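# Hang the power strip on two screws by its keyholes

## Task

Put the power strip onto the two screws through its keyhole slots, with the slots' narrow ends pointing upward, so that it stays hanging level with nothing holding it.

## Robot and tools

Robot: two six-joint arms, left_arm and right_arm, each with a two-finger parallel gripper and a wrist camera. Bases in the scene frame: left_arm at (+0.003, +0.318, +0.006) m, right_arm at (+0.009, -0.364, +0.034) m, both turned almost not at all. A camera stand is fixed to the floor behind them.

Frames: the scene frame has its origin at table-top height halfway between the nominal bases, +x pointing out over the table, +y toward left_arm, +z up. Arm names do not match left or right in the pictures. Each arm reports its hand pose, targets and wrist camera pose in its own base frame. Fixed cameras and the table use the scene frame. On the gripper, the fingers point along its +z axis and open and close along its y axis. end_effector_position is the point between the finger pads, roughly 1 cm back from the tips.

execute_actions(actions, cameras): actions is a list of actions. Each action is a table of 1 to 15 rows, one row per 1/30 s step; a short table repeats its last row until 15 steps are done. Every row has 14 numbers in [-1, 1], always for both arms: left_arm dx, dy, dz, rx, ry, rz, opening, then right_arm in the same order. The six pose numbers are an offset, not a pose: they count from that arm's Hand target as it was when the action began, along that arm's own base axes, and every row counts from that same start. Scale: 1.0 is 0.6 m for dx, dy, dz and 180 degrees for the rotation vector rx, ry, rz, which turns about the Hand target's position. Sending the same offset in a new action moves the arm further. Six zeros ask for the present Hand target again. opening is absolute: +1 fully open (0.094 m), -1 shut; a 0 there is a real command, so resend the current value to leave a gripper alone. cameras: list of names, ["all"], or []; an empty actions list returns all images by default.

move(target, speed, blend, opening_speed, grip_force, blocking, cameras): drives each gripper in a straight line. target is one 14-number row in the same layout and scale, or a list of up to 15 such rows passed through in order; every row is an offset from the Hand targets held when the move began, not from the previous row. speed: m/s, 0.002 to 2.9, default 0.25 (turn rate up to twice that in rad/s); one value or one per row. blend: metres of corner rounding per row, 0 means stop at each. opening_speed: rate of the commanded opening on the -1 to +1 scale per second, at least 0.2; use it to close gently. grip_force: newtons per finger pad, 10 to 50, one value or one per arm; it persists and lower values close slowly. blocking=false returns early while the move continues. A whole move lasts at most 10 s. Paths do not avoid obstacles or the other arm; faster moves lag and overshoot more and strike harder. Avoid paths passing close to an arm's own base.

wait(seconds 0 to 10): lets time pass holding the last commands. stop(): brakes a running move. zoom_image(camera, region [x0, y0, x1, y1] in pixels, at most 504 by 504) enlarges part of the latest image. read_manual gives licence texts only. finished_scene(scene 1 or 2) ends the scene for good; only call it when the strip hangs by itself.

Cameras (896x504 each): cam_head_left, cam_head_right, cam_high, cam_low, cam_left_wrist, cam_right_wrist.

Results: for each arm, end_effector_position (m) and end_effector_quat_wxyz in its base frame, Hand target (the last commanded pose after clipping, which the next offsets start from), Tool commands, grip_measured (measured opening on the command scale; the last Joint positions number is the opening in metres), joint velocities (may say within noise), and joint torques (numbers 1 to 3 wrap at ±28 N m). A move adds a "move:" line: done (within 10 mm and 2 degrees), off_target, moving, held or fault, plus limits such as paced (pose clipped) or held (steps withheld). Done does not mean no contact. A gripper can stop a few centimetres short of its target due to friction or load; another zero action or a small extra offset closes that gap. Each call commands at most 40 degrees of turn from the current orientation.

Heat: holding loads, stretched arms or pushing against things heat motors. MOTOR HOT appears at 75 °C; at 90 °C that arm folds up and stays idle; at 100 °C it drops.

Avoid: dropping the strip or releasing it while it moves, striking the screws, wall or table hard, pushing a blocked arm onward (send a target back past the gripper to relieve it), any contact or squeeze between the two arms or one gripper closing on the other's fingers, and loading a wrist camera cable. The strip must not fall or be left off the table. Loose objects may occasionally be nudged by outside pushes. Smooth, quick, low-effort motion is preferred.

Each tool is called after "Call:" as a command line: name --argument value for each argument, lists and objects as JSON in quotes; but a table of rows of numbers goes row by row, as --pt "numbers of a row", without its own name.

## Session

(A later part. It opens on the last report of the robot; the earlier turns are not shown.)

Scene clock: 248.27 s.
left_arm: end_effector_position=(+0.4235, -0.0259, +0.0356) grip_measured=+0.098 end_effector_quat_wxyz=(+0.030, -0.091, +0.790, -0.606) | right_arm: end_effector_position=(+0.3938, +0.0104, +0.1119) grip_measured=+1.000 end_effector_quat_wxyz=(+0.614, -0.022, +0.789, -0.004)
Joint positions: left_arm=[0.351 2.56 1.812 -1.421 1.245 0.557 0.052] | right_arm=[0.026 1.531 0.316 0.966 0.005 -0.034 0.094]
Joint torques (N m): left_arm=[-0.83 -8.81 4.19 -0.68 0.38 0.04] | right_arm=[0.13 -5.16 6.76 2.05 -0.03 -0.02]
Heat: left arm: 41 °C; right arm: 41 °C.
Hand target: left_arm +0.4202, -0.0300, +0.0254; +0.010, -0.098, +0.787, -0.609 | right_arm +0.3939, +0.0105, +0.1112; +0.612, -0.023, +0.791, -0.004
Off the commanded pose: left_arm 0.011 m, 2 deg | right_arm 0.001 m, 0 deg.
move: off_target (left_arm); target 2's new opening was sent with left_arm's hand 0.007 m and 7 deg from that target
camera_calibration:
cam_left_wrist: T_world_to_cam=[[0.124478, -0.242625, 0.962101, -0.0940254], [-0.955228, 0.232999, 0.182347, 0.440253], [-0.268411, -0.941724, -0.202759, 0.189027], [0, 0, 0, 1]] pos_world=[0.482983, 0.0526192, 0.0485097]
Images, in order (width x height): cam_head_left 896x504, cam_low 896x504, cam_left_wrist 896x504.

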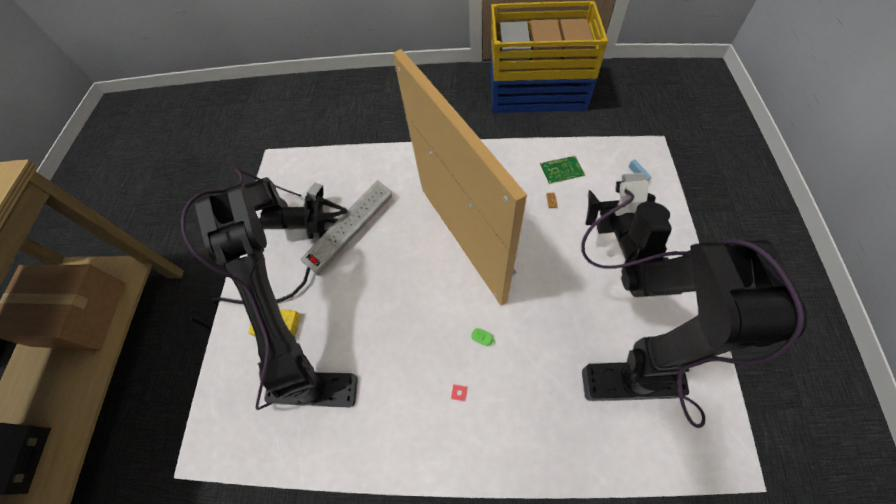

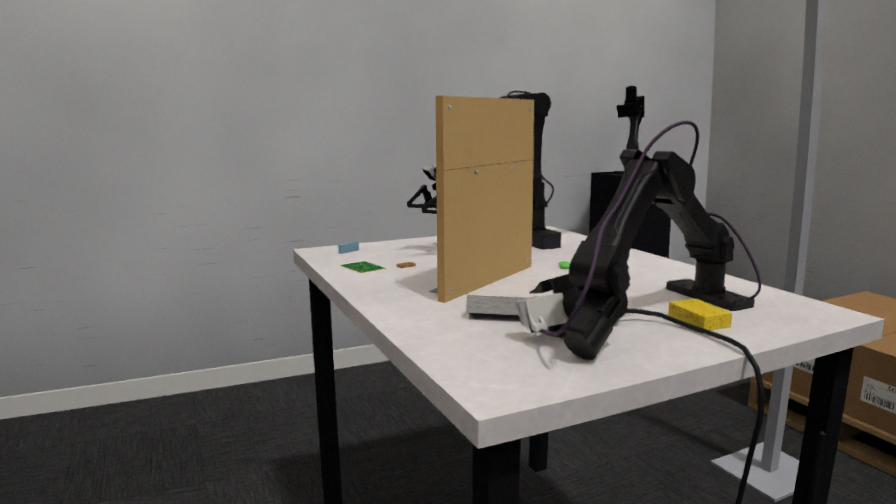

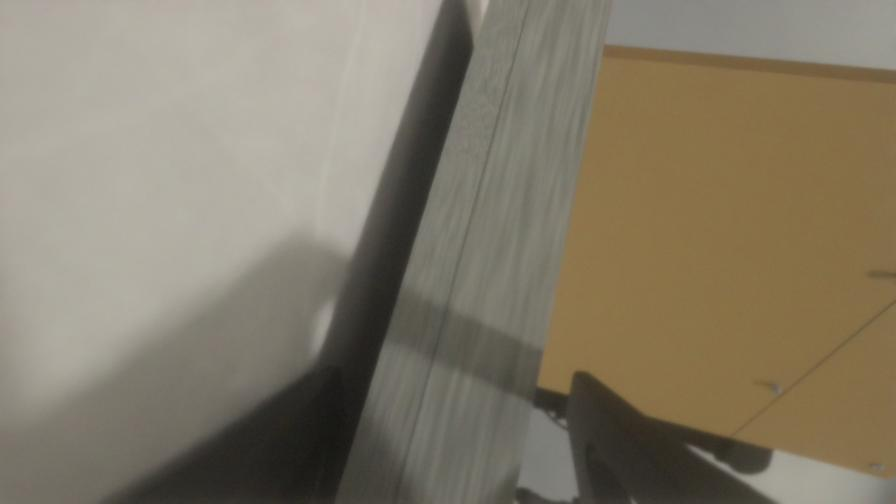

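Call:
move --pt "-0.022 0.133 0.05 0 0 0 0.1 0 0 0 0 0 0 1" --pt "-0.067 0.18 0.28 0 0 0 0.8 0 0 0 0 0 0 1" --speed '[0.08,0.25]' --blend 0.01 --cameras '["cam_head_left","cam_head_right","cam_low","cam_left_wrist"]'

Call:
zoom_image --camera "cam_head_left" --region '[220, 120, 420, 320]'

Call:
zoom_image --camera "cam_low" --region '[440, 220, 720, 380]'

Scene clock: 258.23 s.
left_arm: end_effector_position=(+0.3808, +0.0805, +0.1832) grip_measured=+0.799 end_effector_quat_wxyz=(+0.128, -0.202, +0.810, -0.535) | right_arm: end_effector_position=(+0.3938, +0.0104, +0.1119) grip_measured=+1.000 end_effector_quat_wxyz=(+0.614, -0.022, +0.789, -0.004)
Joint positions: left_arm=[0.639 2.102 1.758 -1.582 1.137 0.38 0.084] | right_arm=[0.026 1.531 0.316 0.966 0.005 -0.034 0.094]
Joint torques (N m): left_arm=[-0.12 -11.4 3.56 -0.25 0.78 0.03] | right_arm=[0.02 -5.16 6.58 2.04 -0.02 0.02]
Heat: left arm: 41 °C; right arm: 41 °C.
Hand target: left_arm +0.3800, +0.0780, +0.1934; +0.010, -0.098, +0.787, -0.609 | right_arm +0.3939, +0.0105, +0.1112; +0.612, -0.023, +0.791, -0.004
Off the commanded pose: left_arm 0.010 m, 20 deg | right_arm 0.001 m, 0 deg.
joint sent to its limit (left arm) — joint 4 (wrist pitch), lower limit. The joint targets are off in orientation, not in position.
move: off_target (left_arm); target 2's new opening was sent with left_arm's hand 0.011 m and 20 deg from that target
camera_calibration:
cam_left_wrist: T_world_to_cam=[[0.203192, -0.334731, 0.920146, -0.219836], [-0.979021, -0.0840153, 0.18563, 0.381667], [0.0151703, -0.938561, -0.34478, 0.225382], [0, 0, 0, 1]] pos_world=[0.41491, 0.170015, 0.209139]
Images, in order (width x height): cam_head_left 896x504, cam_head_right 896x504, cam_low 896x504, cam_left_wrist 896x504.

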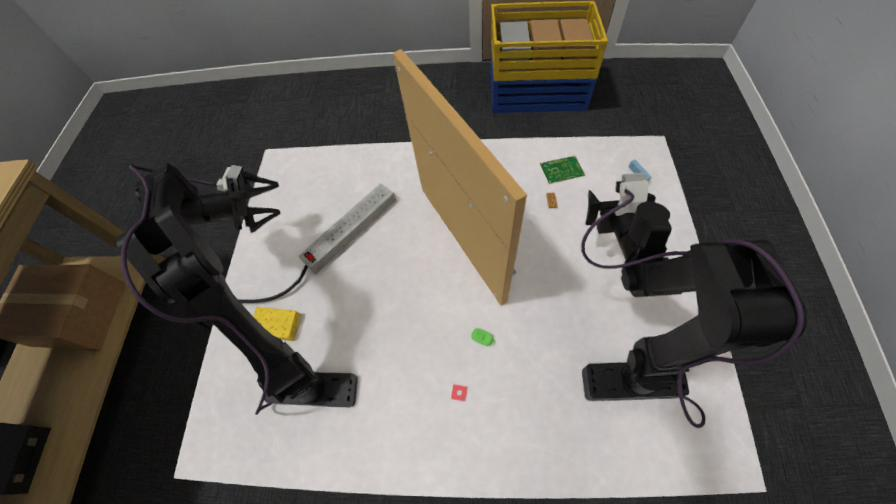

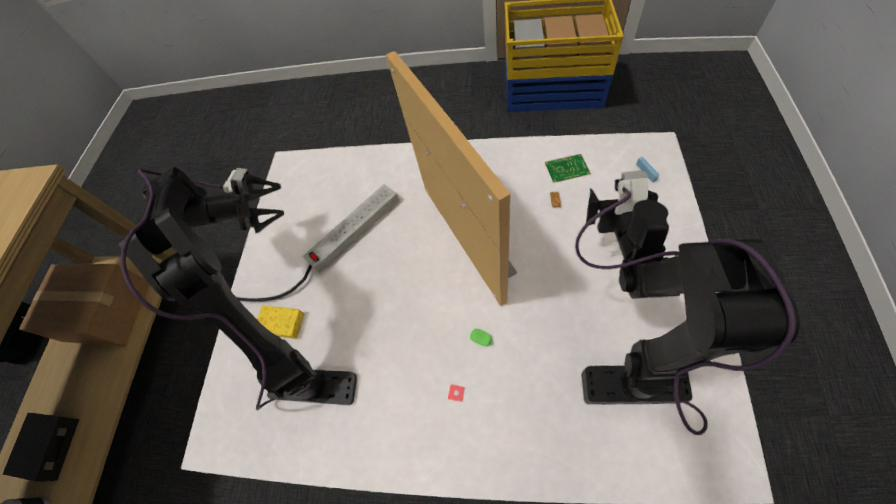

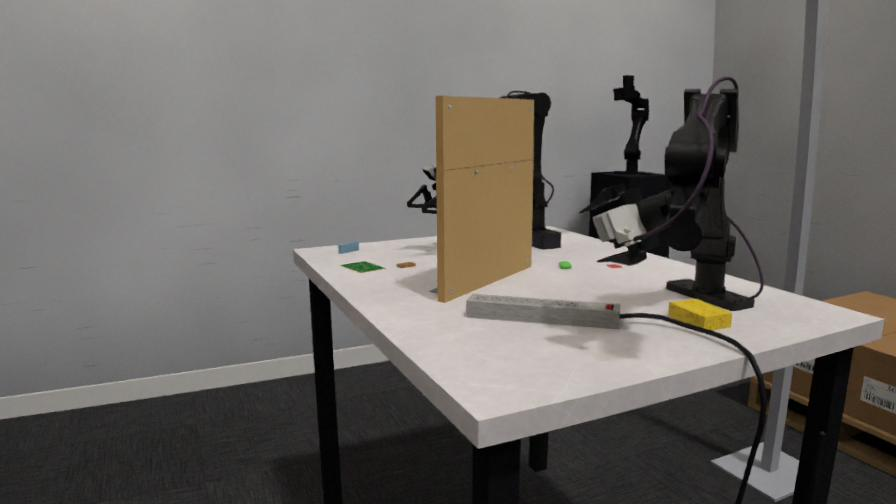

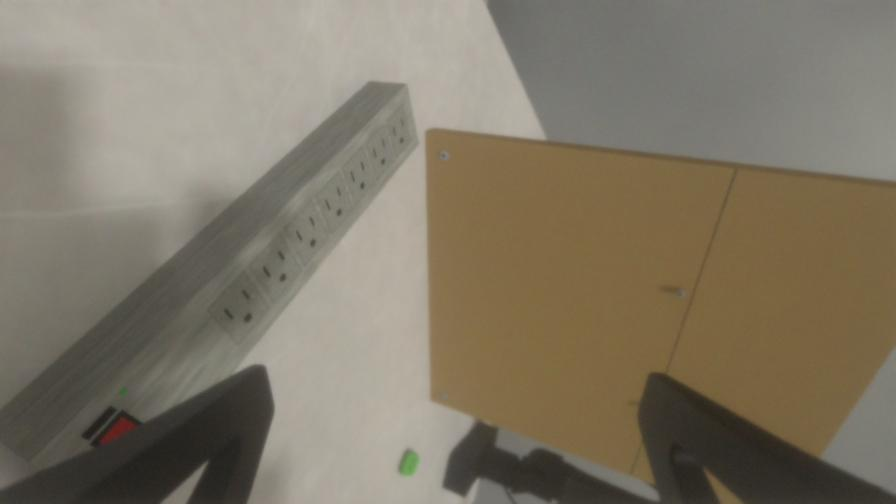

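Scaled by 2.520 from the camera's 896x504 image, which has a finer 1280x720 frame.

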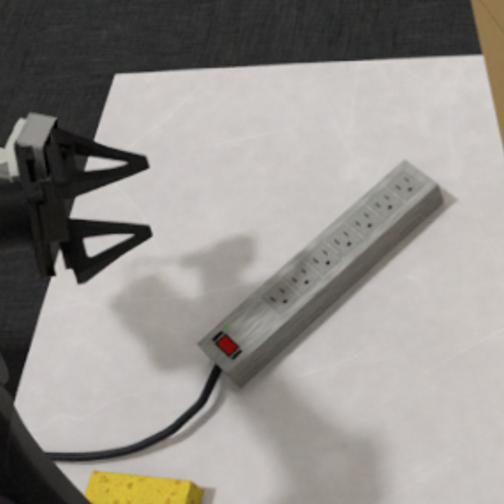

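Scaled by 1.800 from the camera's 896x504 image, which has a finer 1280x720 frame.

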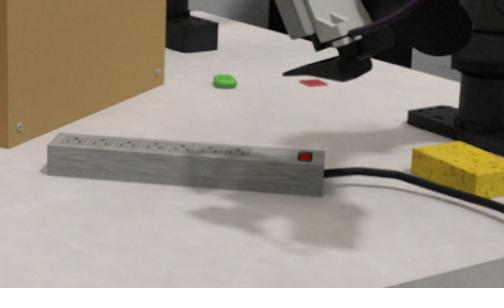

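Call:
move --target '[0.052,-0.219,-0.12,0.4073,-0.1427,-0.2582,1,0,0,0,0,0,0,1]' --speed 0.3 --cameras '["cam_left_wrist","cam_head_left"]'

Scene clock: 295.20 s.
left_arm: end_effector_position=(+0.3996, -0.0548, +0.1172) grip_measured=+0.999 end_effector_quat_wxyz=(-0.017, +0.346, +0.938, -0.005) | right_arm: end_effector_position=(+0.3938, +0.0104, +0.1119) grip_measured=+1.000 end_effector_quat_wxyz=(+0.614, -0.022, +0.789, -0.004)
Joint positions: left_arm=[-0.137 2.135 1.998 -1.468 0.003 0.568 0.094] | right_arm=[0.026 1.531 0.316 0.966 0.005 -0.034 0.094]
Joint torques (N m): left_arm=[0.36 -9.07 7.64 0.24 -0.05 0.08] | right_arm=[0.13 -5.15 6.57 2 0.02 -0.01]
Heat: left arm: 40 °C; right arm: 40 °C.
Hand target: left_arm +0.4112, -0.0535, +0.1214; +0.000, +0.346, +0.938, +0.001 | right_arm +0.3939, +0.0105, +0.1112; +0.612, -0.023, +0.791, -0.004
Off the commanded pose: left_arm 0.012 m, 2 deg | right_arm 0.001 m, 0 deg.
move: off_target (left_arm)
camera_calibration:
cam_left_wrist: T_world_to_cam=[[-0.63467, -0.7724, 0.0243514, 0.207562], [-0.685103, 0.576959, 0.444694, 0.289346], [-0.357532, 0.265551, -0.895351, 0.354816], [0, 0, 0, 1]] pos_world=[0.456823, -0.100842, 0.18396]
Images, in order (width x height): cam_head_left 896x504, cam_left_wrist 896x504.

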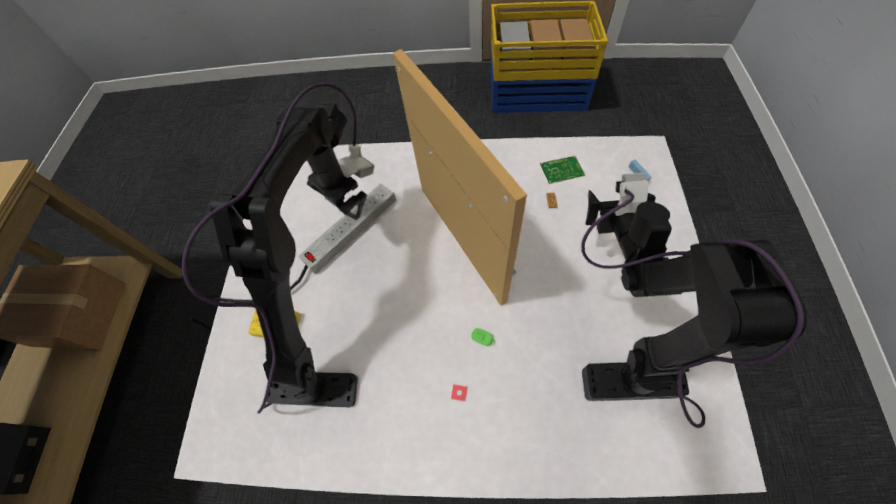

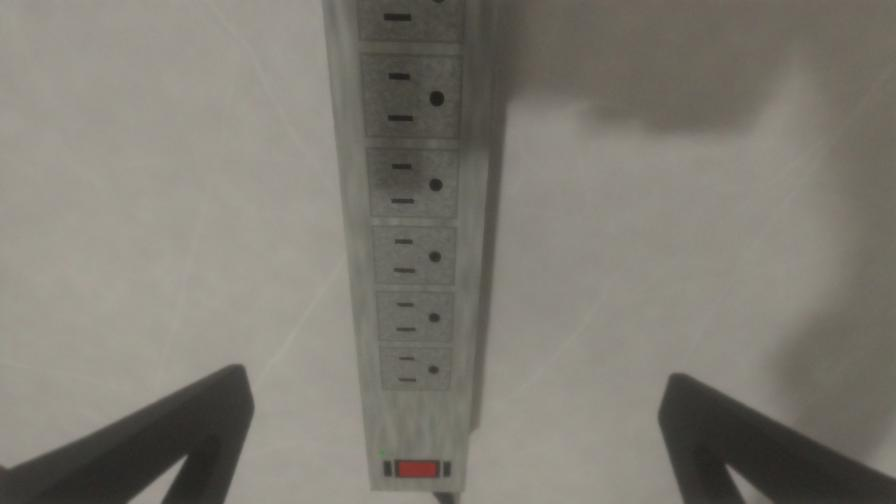

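Call:
move --pt "0.013 0.004 -0.176 0 0 0 1 0 0 0 0 0 0 1" --pt "0.013 0.004 -0.176 0 0 0 0.05 0 0 0 0 0 0 1" --speed 0.2 --opening_speed 0.8 --cameras '["cam_left_wrist","cam_low"]'

Scene clock: 306.97 s.
left_arm: end_effector_position=(+0.4192, -0.0536, +0.0190) grip_measured=+0.084 end_effector_quat_wxyz=(+0.001, +0.347, +0.938, +0.001) | right_arm: end_effector_position=(+0.3938, +0.0104, +0.1119) grip_measured=+1.000 end_effector_quat_wxyz=(+0.614, -0.022, +0.789, -0.004)
Joint positions: left_arm=[-0.13 2.209 1.724 -1.083 0 0.578 0.051] | right_arm=[0.026 1.531 0.316 0.966 0.005 -0.034 0.094]
Joint torques (N m): left_arm=[0.44 -10.29 4.19 0.28 -0.01 0.02] | right_arm=[0.08 -5.19 6.64 2.01 -0.01 -0.04]
Heat: left arm: 40 °C; right arm: 40 °C.
Hand target: left_arm +0.4191, -0.0511, +0.0158; +0.000, +0.346, +0.938, +0.001 | right_arm +0.3939, +0.0105, +0.1112; +0.612, -0.023, +0.791, -0.004
Off the commanded pose: left_arm 0.004 m, 0 deg | right_arm 0.001 m, 0 deg.
move: done
camera_calibration:
cam_left_wrist: T_world_to_cam=[[-0.636943, -0.770909, 0.00164864, 0.224827], [-0.700097, 0.579329, 0.417423, 0.352707], [-0.32275, 0.264721, -0.908711, 0.259228], [0, 0, 0, 1]] pos_world=[0.473797, -0.0996358, 0.0879648]
Images, in order (width x height): cam_low 896x504, cam_left_wrist 896x504.

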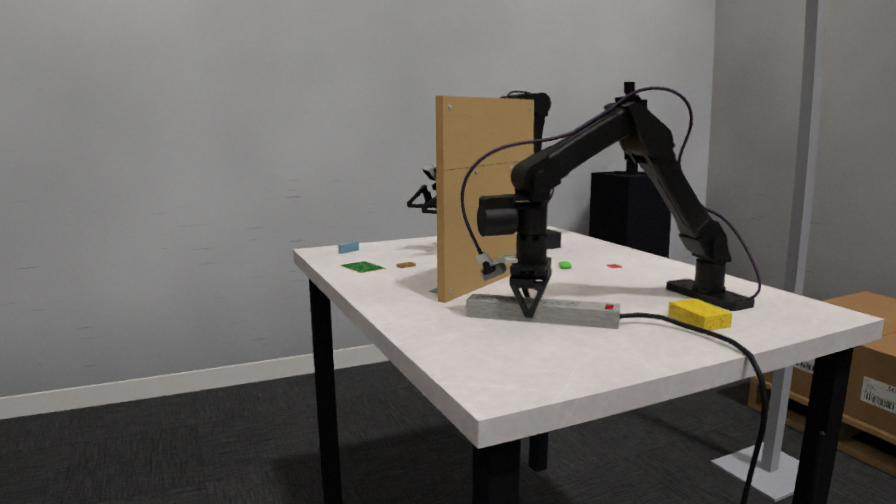

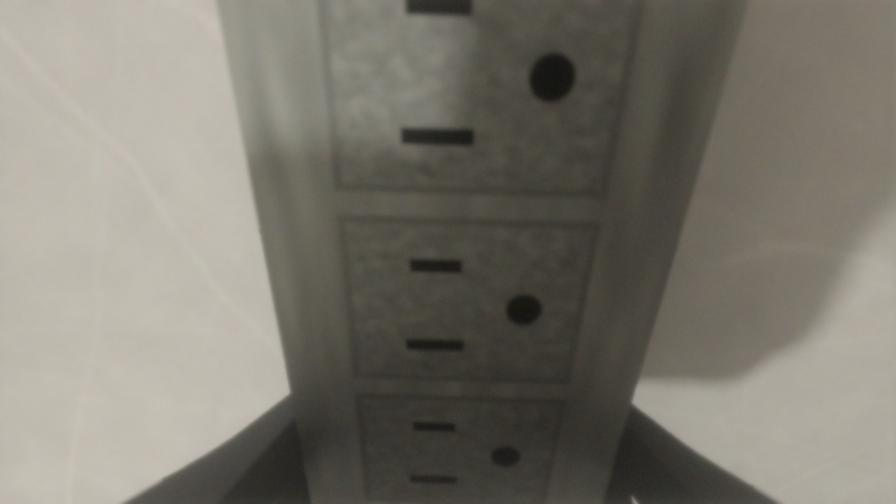

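Call:
move --pt "-0.01 0.01 0.16 0 0 0 0.0 0 0 0 0 0 0 1" --pt "-0.065 0.085 0.457 0.336 -0.371 -0.0567 0.0 0 0 0 0 0 0 1" --speed 0.3 --blend 0.03 --cameras '["cam_left_wrist","cam_low","cam_head_left"]'

Call:
zoom_image --camera "cam_low" --region '[440, 120, 680, 300]'

Scene clock: 326.23 s.
left_arm: end_effector_position=(+0.3829, -0.0034, +0.2789) grip_measured=+0.083 end_effector_quat_wxyz=(+0.321, +0.327, +0.639, +0.618) | right_arm: end_effector_position=(+0.3938, +0.0104, +0.1119) grip_measured=+1.000 end_effector_quat_wxyz=(+0.614, -0.022, +0.789, -0.004)
Joint positions: left_arm=[-0.433 1.31 0.726 0.523 -1.051 1.511 0.051] | right_arm=[0.026 1.531 0.316 0.966 0.005 -0.034 0.094]
Joint torques (N m): left_arm=[0.36 -5.85 5.16 1.6 -0.06 0.45] | right_arm=[0.08 -5.15 6.61 2.04 -0.02 -0.01]
Heat: left arm: 40 °C; right arm: 40 °C.
Hand target: left_arm +0.3801, +0.0000, +0.2900; +0.327, +0.318, +0.631, +0.627 | right_arm +0.3939, +0.0105, +0.1112; +0.612, -0.023, +0.791, -0.004
Off the commanded pose: left_arm 0.012 m, 2 deg | right_arm 0.001 m, 0 deg.
move: off_target (left_arm)
camera_calibration:
cam_left_wrist: T_world_to_cam=[[-0.0133545, -0.0394851, -0.999131, 0.282835], [-0.868766, 0.495158, -0.00795639, 0.372675], [0.495042, 0.867905, -0.0409159, -0.0827175], [0, 0, 0, 1]] pos_world=[0.368493, -0.101574, 0.28217]
Images, in order (width x height): cam_head_left 896x504, cam_low 896x504, cam_left_wrist 896x504.

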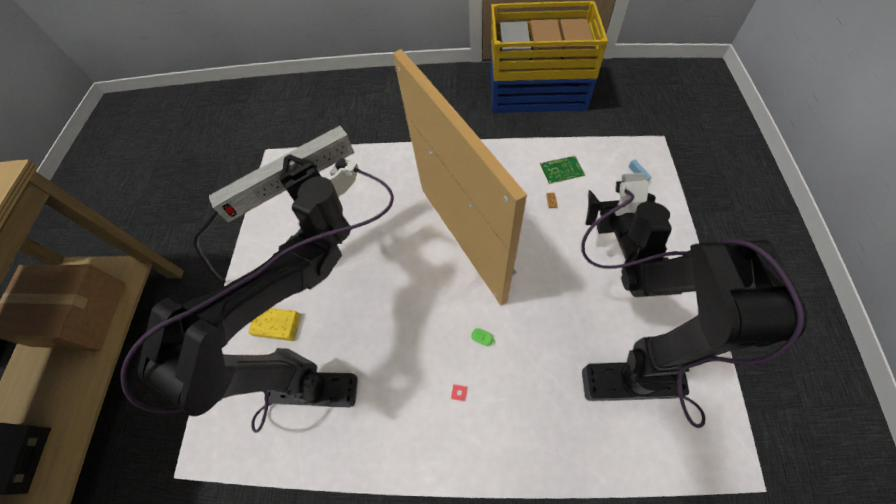

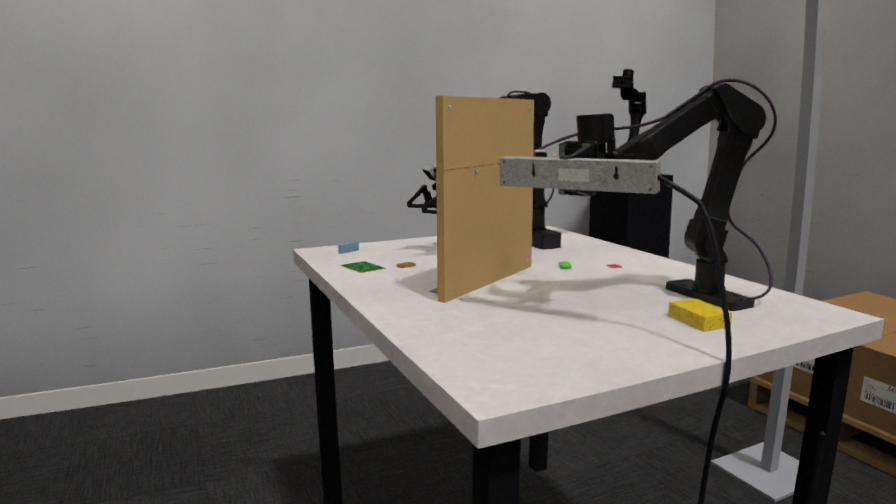

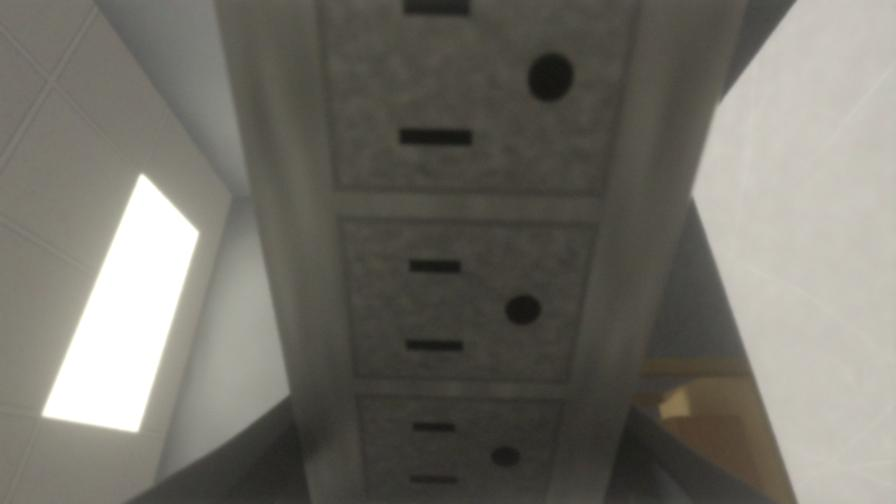

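Scaled by 2.100 from the camera's 896x504 image, which has a finer 1280x720 frame.

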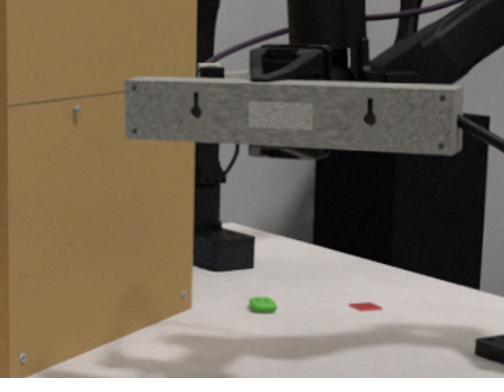

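Excellent. Finer zoom.

Call:
zoom_image --camera "cam_low" --region '[490, 140, 670, 210]'

Call:
zoom_image --camera "cam_low" --region '[520, 150, 580, 190]'

Call:
zoom_image --camera "cam_low" --region '[590, 150, 650, 190]'

Scaled by 2.800 from the camera's 896x504 image, which has a finer 1280x720 frame.

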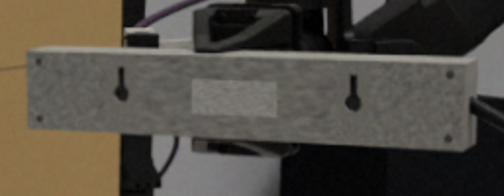

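Scaled by 8.400 from the camera's 896x504 image, which has a finer 1280x720 frame.

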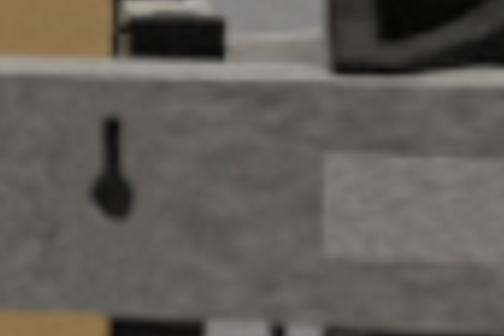

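Scaled by 8.400 from the camera's 896x504 image, which has a finer 1280x720 frame.

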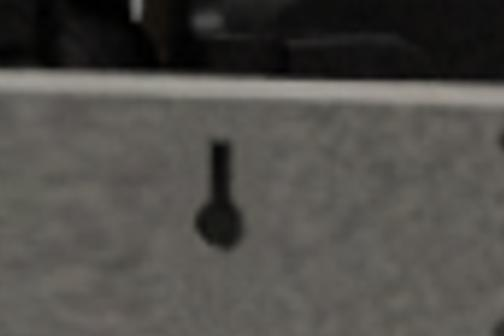

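Call:
move --target '[-0.168,-0.27,-0.208,0,0,-0.526,0.0,0,0,0,0,0,0,1]' --speed 0.3 --cameras '["cam_left_wrist","cam_low","cam_head_left","cam_head_right"]'

Scene clock: 362.33 s.
left_arm: end_effector_position=(+0.2881, -0.1467, +0.1295) grip_measured=+0.083 end_effector_quat_wxyz=(+0.640, +0.692, +0.290, +0.168) | right_arm: end_effector_position=(+0.3938, +0.0104, +0.1119) grip_measured=+1.000 end_effector_quat_wxyz=(+0.614, -0.022, +0.789, -0.004)
Joint positions: left_arm=[-0.032 1.4 0.154 1.049 0.875 1.583 0.051] | right_arm=[0.026 1.531 0.316 0.966 0.005 -0.034 0.094]
Joint torques (N m): left_arm=[-1.17 -3.28 5.34 2.56 1.35 0.16] | right_arm=[-0.03 -5.22 6.71 2.03 0.01 0.02]
Heat: left arm: 40 °C; right arm: 40 °C.
Hand target: left_arm +0.2793, -0.1620, +0.1653; +0.683, +0.680, +0.194, +0.184 | right_arm +0.3939, +0.0105, +0.1112; +0.612, -0.023, +0.791, -0.004
Off the commanded pose: left_arm 0.040 m, 12 deg | right_arm 0.001 m, 0 deg.
move: off_target (left_arm)
camera_calibration:
cam_left_wrist: T_world_to_cam=[[-0.201396, 0.00570958, -0.979493, 0.184926], [0.447306, 0.890161, -0.0867829, 0.049112], [0.871411, -0.455611, -0.181829, -0.201802], [0, 0, 0, 1]] pos_world=[0.191128, -0.136716, 0.148702]
Images, in order (width x height): cam_head_left 896x504, cam_head_right 896x504, cam_low 896x504, cam_left_wrist 896x504.

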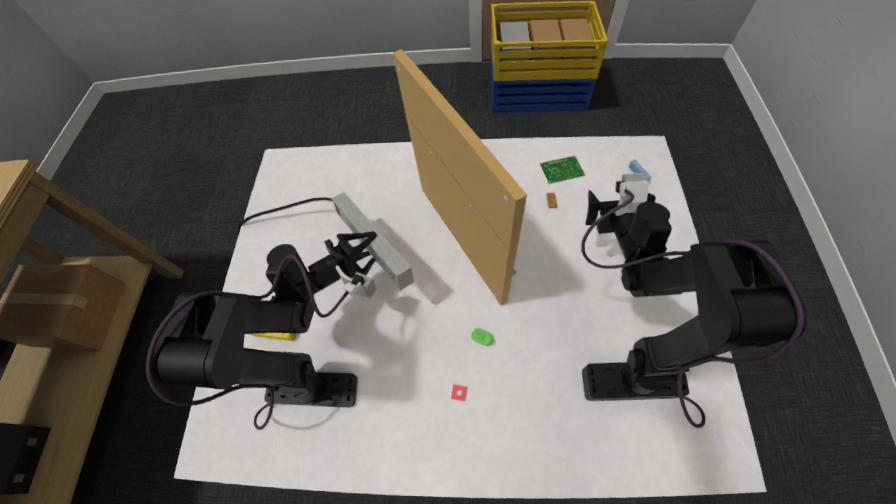

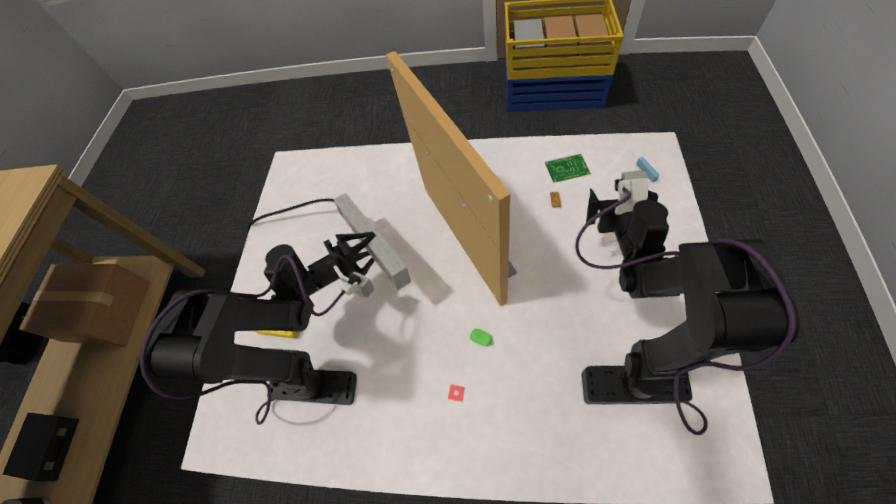

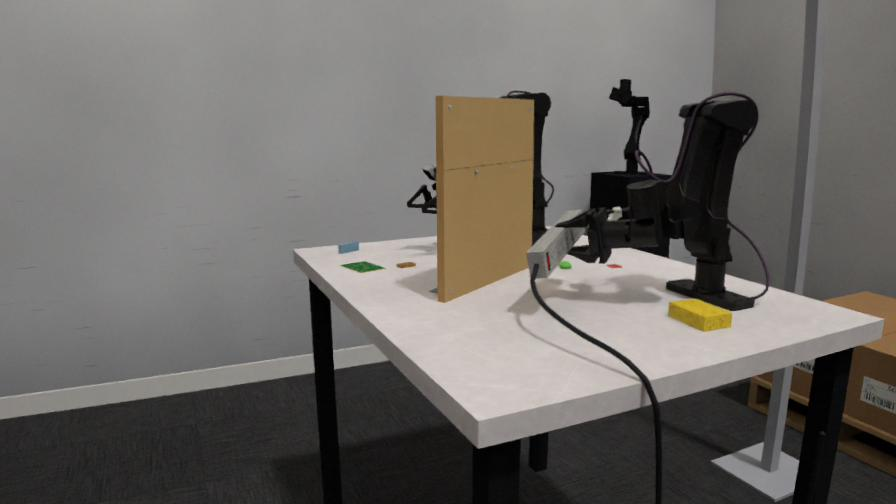

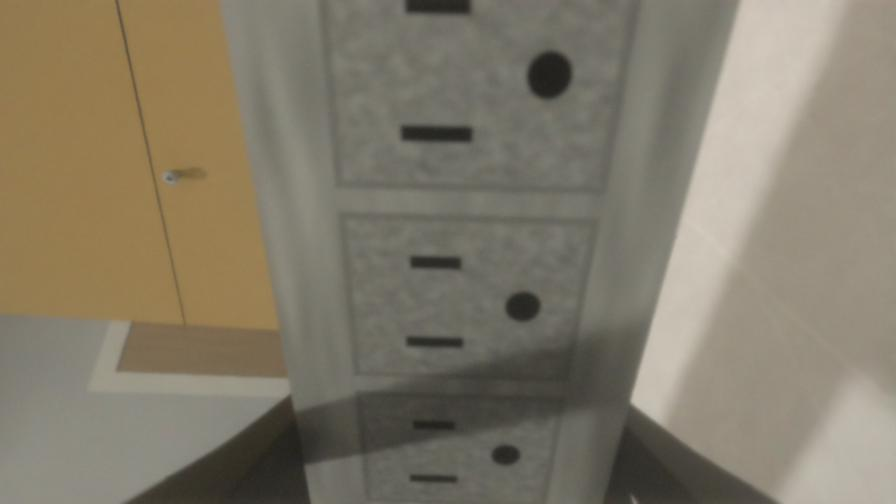

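Call:
move --target '[0,0,0.0,-0.0105,-0.0555,-0.15,0.0,0,0,0,0,0,0,1]' --speed 0.2 --cameras '["cam_left_wrist","cam_head_left"]'

Scene clock: 386.33 s.
left_arm: end_effector_position=(+0.2847, -0.1557, +0.1433) grip_measured=+0.083 end_effector_quat_wxyz=(+0.702, +0.708, +0.064, +0.037) | right_arm: end_effector_position=(+0.3938, +0.0104, +0.1119) grip_measured=+1.000 end_effector_quat_wxyz=(+0.614, -0.022, +0.789, -0.004)
Joint positions: left_arm=[0.084 1.747 0.453 1.095 1.51 1.732 0.051] | right_arm=[0.026 1.531 0.316 0.966 0.005 -0.034 0.094]
Joint torques (N m): left_arm=[-1.92 -6.5 6.15 1.94 0.92 0.25] | right_arm=[-0.03 -5.11 6.54 2.03 -0.02 0]
Heat: left arm: 46 °C; right arm: 39 °C.
Hand target: left_arm +0.2793, -0.1620, +0.1652; +0.732, +0.677, -0.027, +0.075 | right_arm +0.3939, +0.0105, +0.1112; +0.612, -0.023, +0.791, -0.004
Off the commanded pose: left_arm 0.023 m, 12 deg | right_arm 0.001 m, 0 deg.
move: off_target (left_arm)
camera_calibration:
cam_left_wrist: T_world_to_cam=[[-0.0557672, 0.00764246, -0.998415, 0.159331], [0.837113, 0.54537, -0.042583, -0.111195], [0.54418, -0.83816, -0.0368114, -0.187677], [0, 0, 0, 1]] pos_world=[0.204098, -0.0978788, 0.147435]
Images, in order (width x height): cam_head_left 896x504, cam_left_wrist 896x504.

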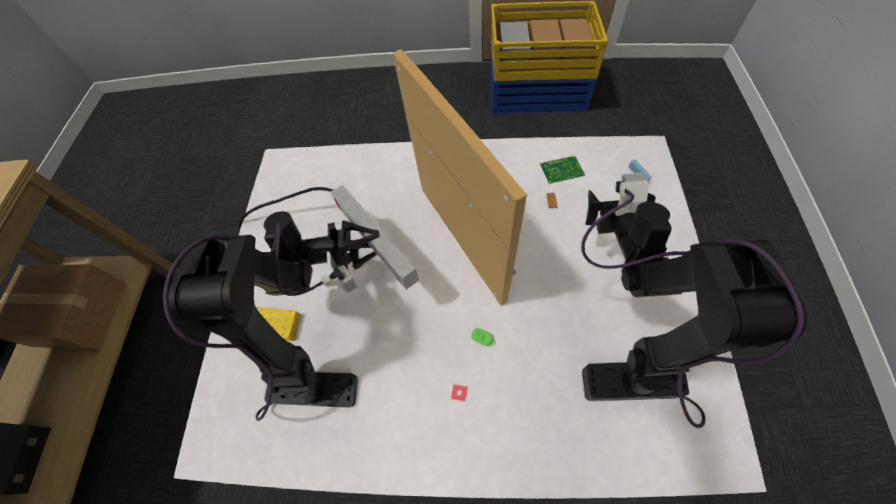

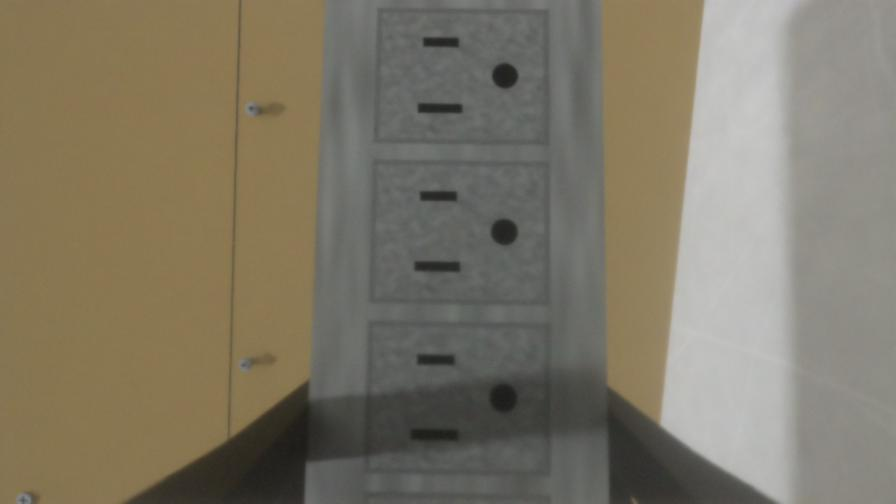

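Call:
move --target '[0.035,-0.168,0.037,0,0,0,0.0,0,0,0,0,0,0,1]' --speed 0.15 --cameras '["cam_left_wrist","cam_head_left","cam_low","cam_head_right"]'

Scene clock: 433.07 s.
left_arm: end_effector_position=(+0.2998, -0.2550, +0.1552) grip_measured=+0.083 end_effector_quat_wxyz=(+0.702, +0.710, +0.055, +0.025) | right_arm: end_effector_position=(+0.3938, +0.0104, +0.1119) grip_measured=+1.000 end_effector_quat_wxyz=(+0.614, -0.022, +0.789, -0.004)
Joint positions: left_arm=[-0.268 1.823 0.569 1.217 1.189 1.563 0.051] | right_arm=[0.026 1.531 0.316 0.966 0.005 -0.034 0.094]
Joint torques (N m): left_arm=[-1.54 -6.24 6.76 2.61 0.38 0.06] | right_arm=[-0.02 -5.23 6.64 2.03 -0.01 0.01]
Heat: left arm: 45 °C; right arm: 39 °C.
Hand target: left_arm +0.3003, -0.2628, +0.1874; +0.732, +0.677, -0.027, +0.075 | right_arm +0.3939, +0.0105, +0.1112; +0.612, -0.023, +0.791, -0.004
Off the commanded pose: left_arm 0.033 m, 12 deg | right_arm 0.001 m, 0 deg.
move: off_target (left_arm)
camera_calibration:
cam_left_wrist: T_world_to_cam=[[-0.0614225, 0.0104185, -0.998057, 0.175138], [0.852965, 0.519843, -0.0470667, -0.0797373], [0.518342, -0.854199, -0.0408167, -0.274369], [0, 0, 0, 1]] pos_world=[0.220988, -0.19474, 0.159846]
Images, in order (width x height): cam_head_left 896x504, cam_head_right 896x504, cam_low 896x504, cam_left_wrist 896x504.

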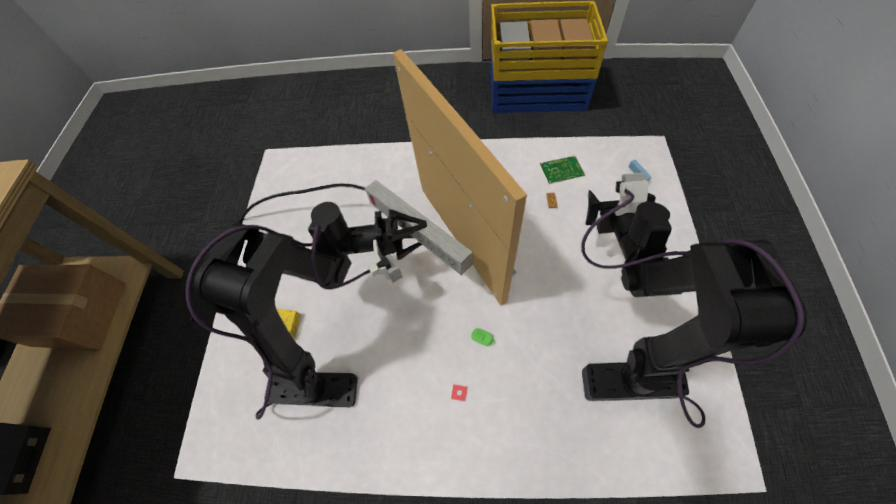

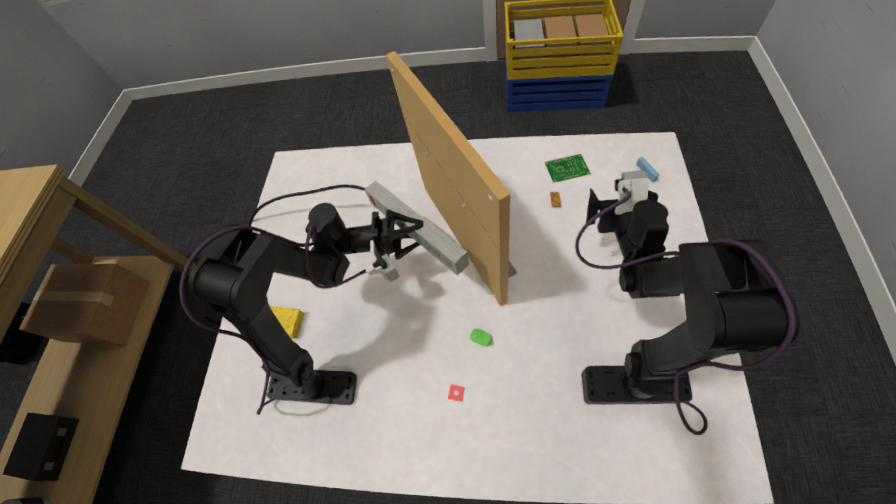

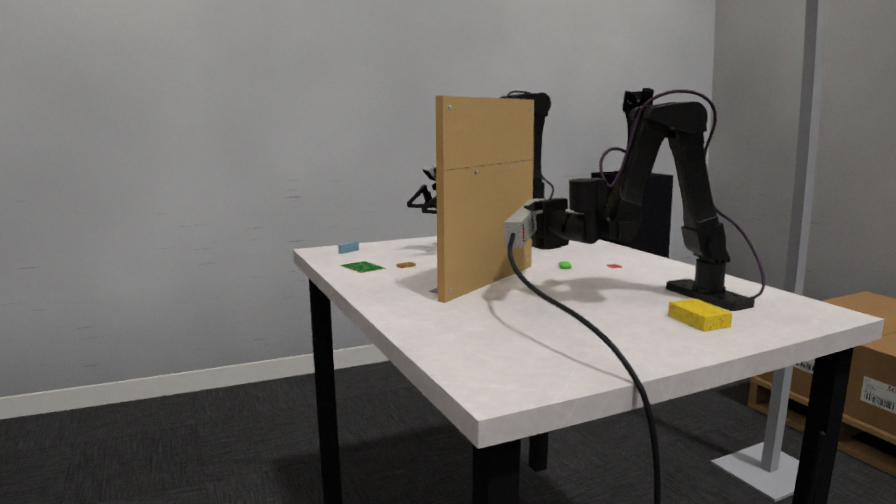

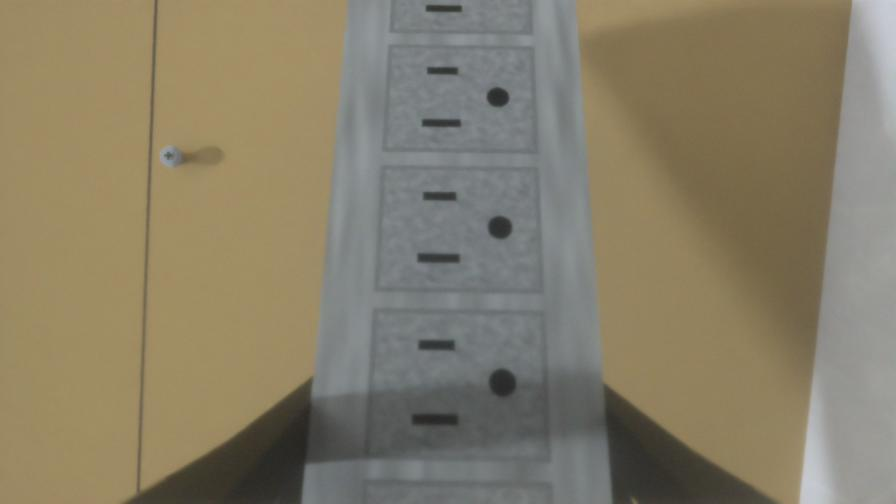

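Call:
move --target '[0.0173,-0.007,0.0827,-0.0043,-0.015,0,-0.1,0,0,0,0,0,0,1]' --speed 0.12 --cameras '["cam_left_wrist","cam_head_left"]'

Scene clock: 463.77 s.
left_arm: end_effector_position=(+0.3181, -0.2595, +0.1893) grip_measured=+0.083 end_effector_quat_wxyz=(+0.711, +0.701, +0.050, +0.035) | right_arm: end_effector_position=(+0.3938, +0.0104, +0.1119) grip_measured=+1.000 end_effector_quat_wxyz=(+0.614, -0.022, +0.789, -0.004)
Joint positions: left_arm=[-0.268 1.777 0.668 1.145 1.182 1.516 0.051] | right_arm=[0.026 1.531 0.316 0.966 0.005 -0.034 0.094]
Joint torques (N m): left_arm=[-1.95 -10.58 7.34 2.32 0.33 0.13] | right_arm=[0.06 -5.22 6.61 2.03 -0.01 0.01]
Heat: left arm: 51 °C; right arm: 39 °C.
Hand target: left_arm +0.3106, -0.2670, +0.2370; +0.736, +0.670, -0.043, +0.091 | right_arm +0.3939, +0.0105, +0.1112; +0.612, -0.023, +0.791, -0.004
Off the commanded pose: left_arm 0.049 m, 13 deg | right_arm 0.001 m, 0 deg.
move: off_target (left_arm)
camera_calibration:
cam_left_wrist: T_world_to_cam=[[-0.0381224, -0.0144045, -0.999169, 0.196707], [0.850186, 0.52496, -0.0400061, -0.0905142], [0.5251, -0.851005, -0.00776623, -0.293912], [0, 0, 0, 1]] pos_world=[0.238786, -0.199771, 0.19064]
Images, in order (width x height): cam_head_left 896x504, cam_left_wrist 896x504.

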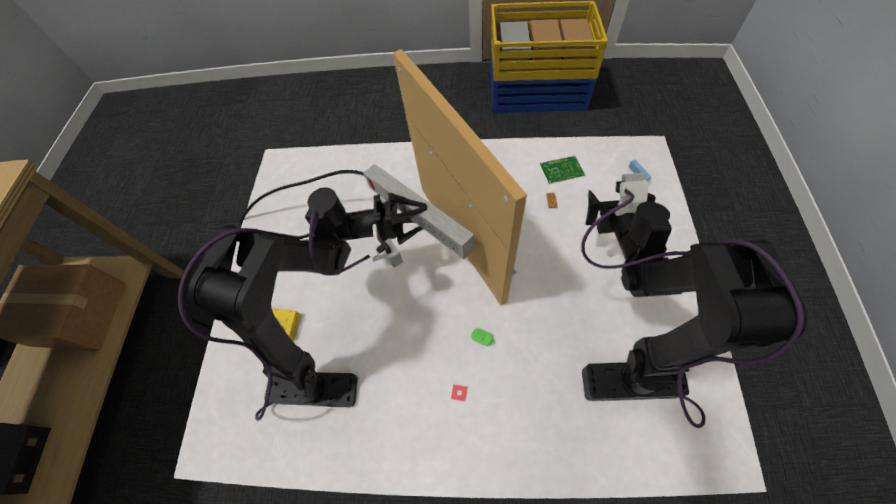

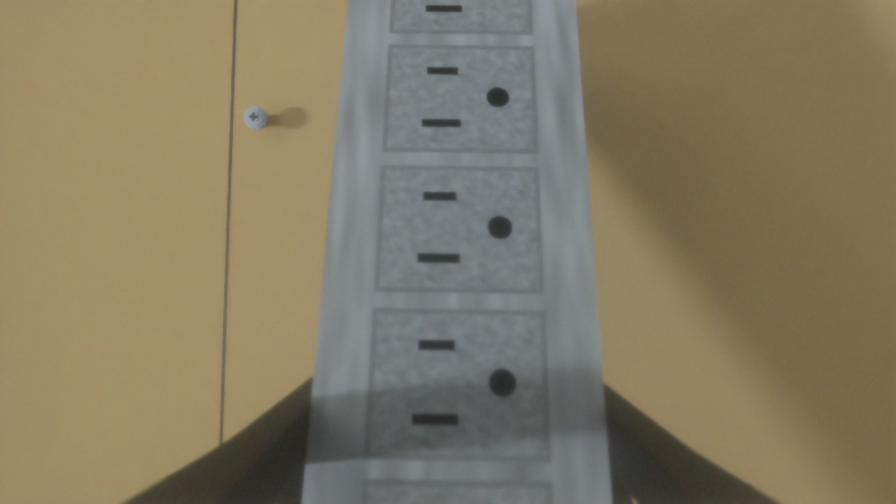

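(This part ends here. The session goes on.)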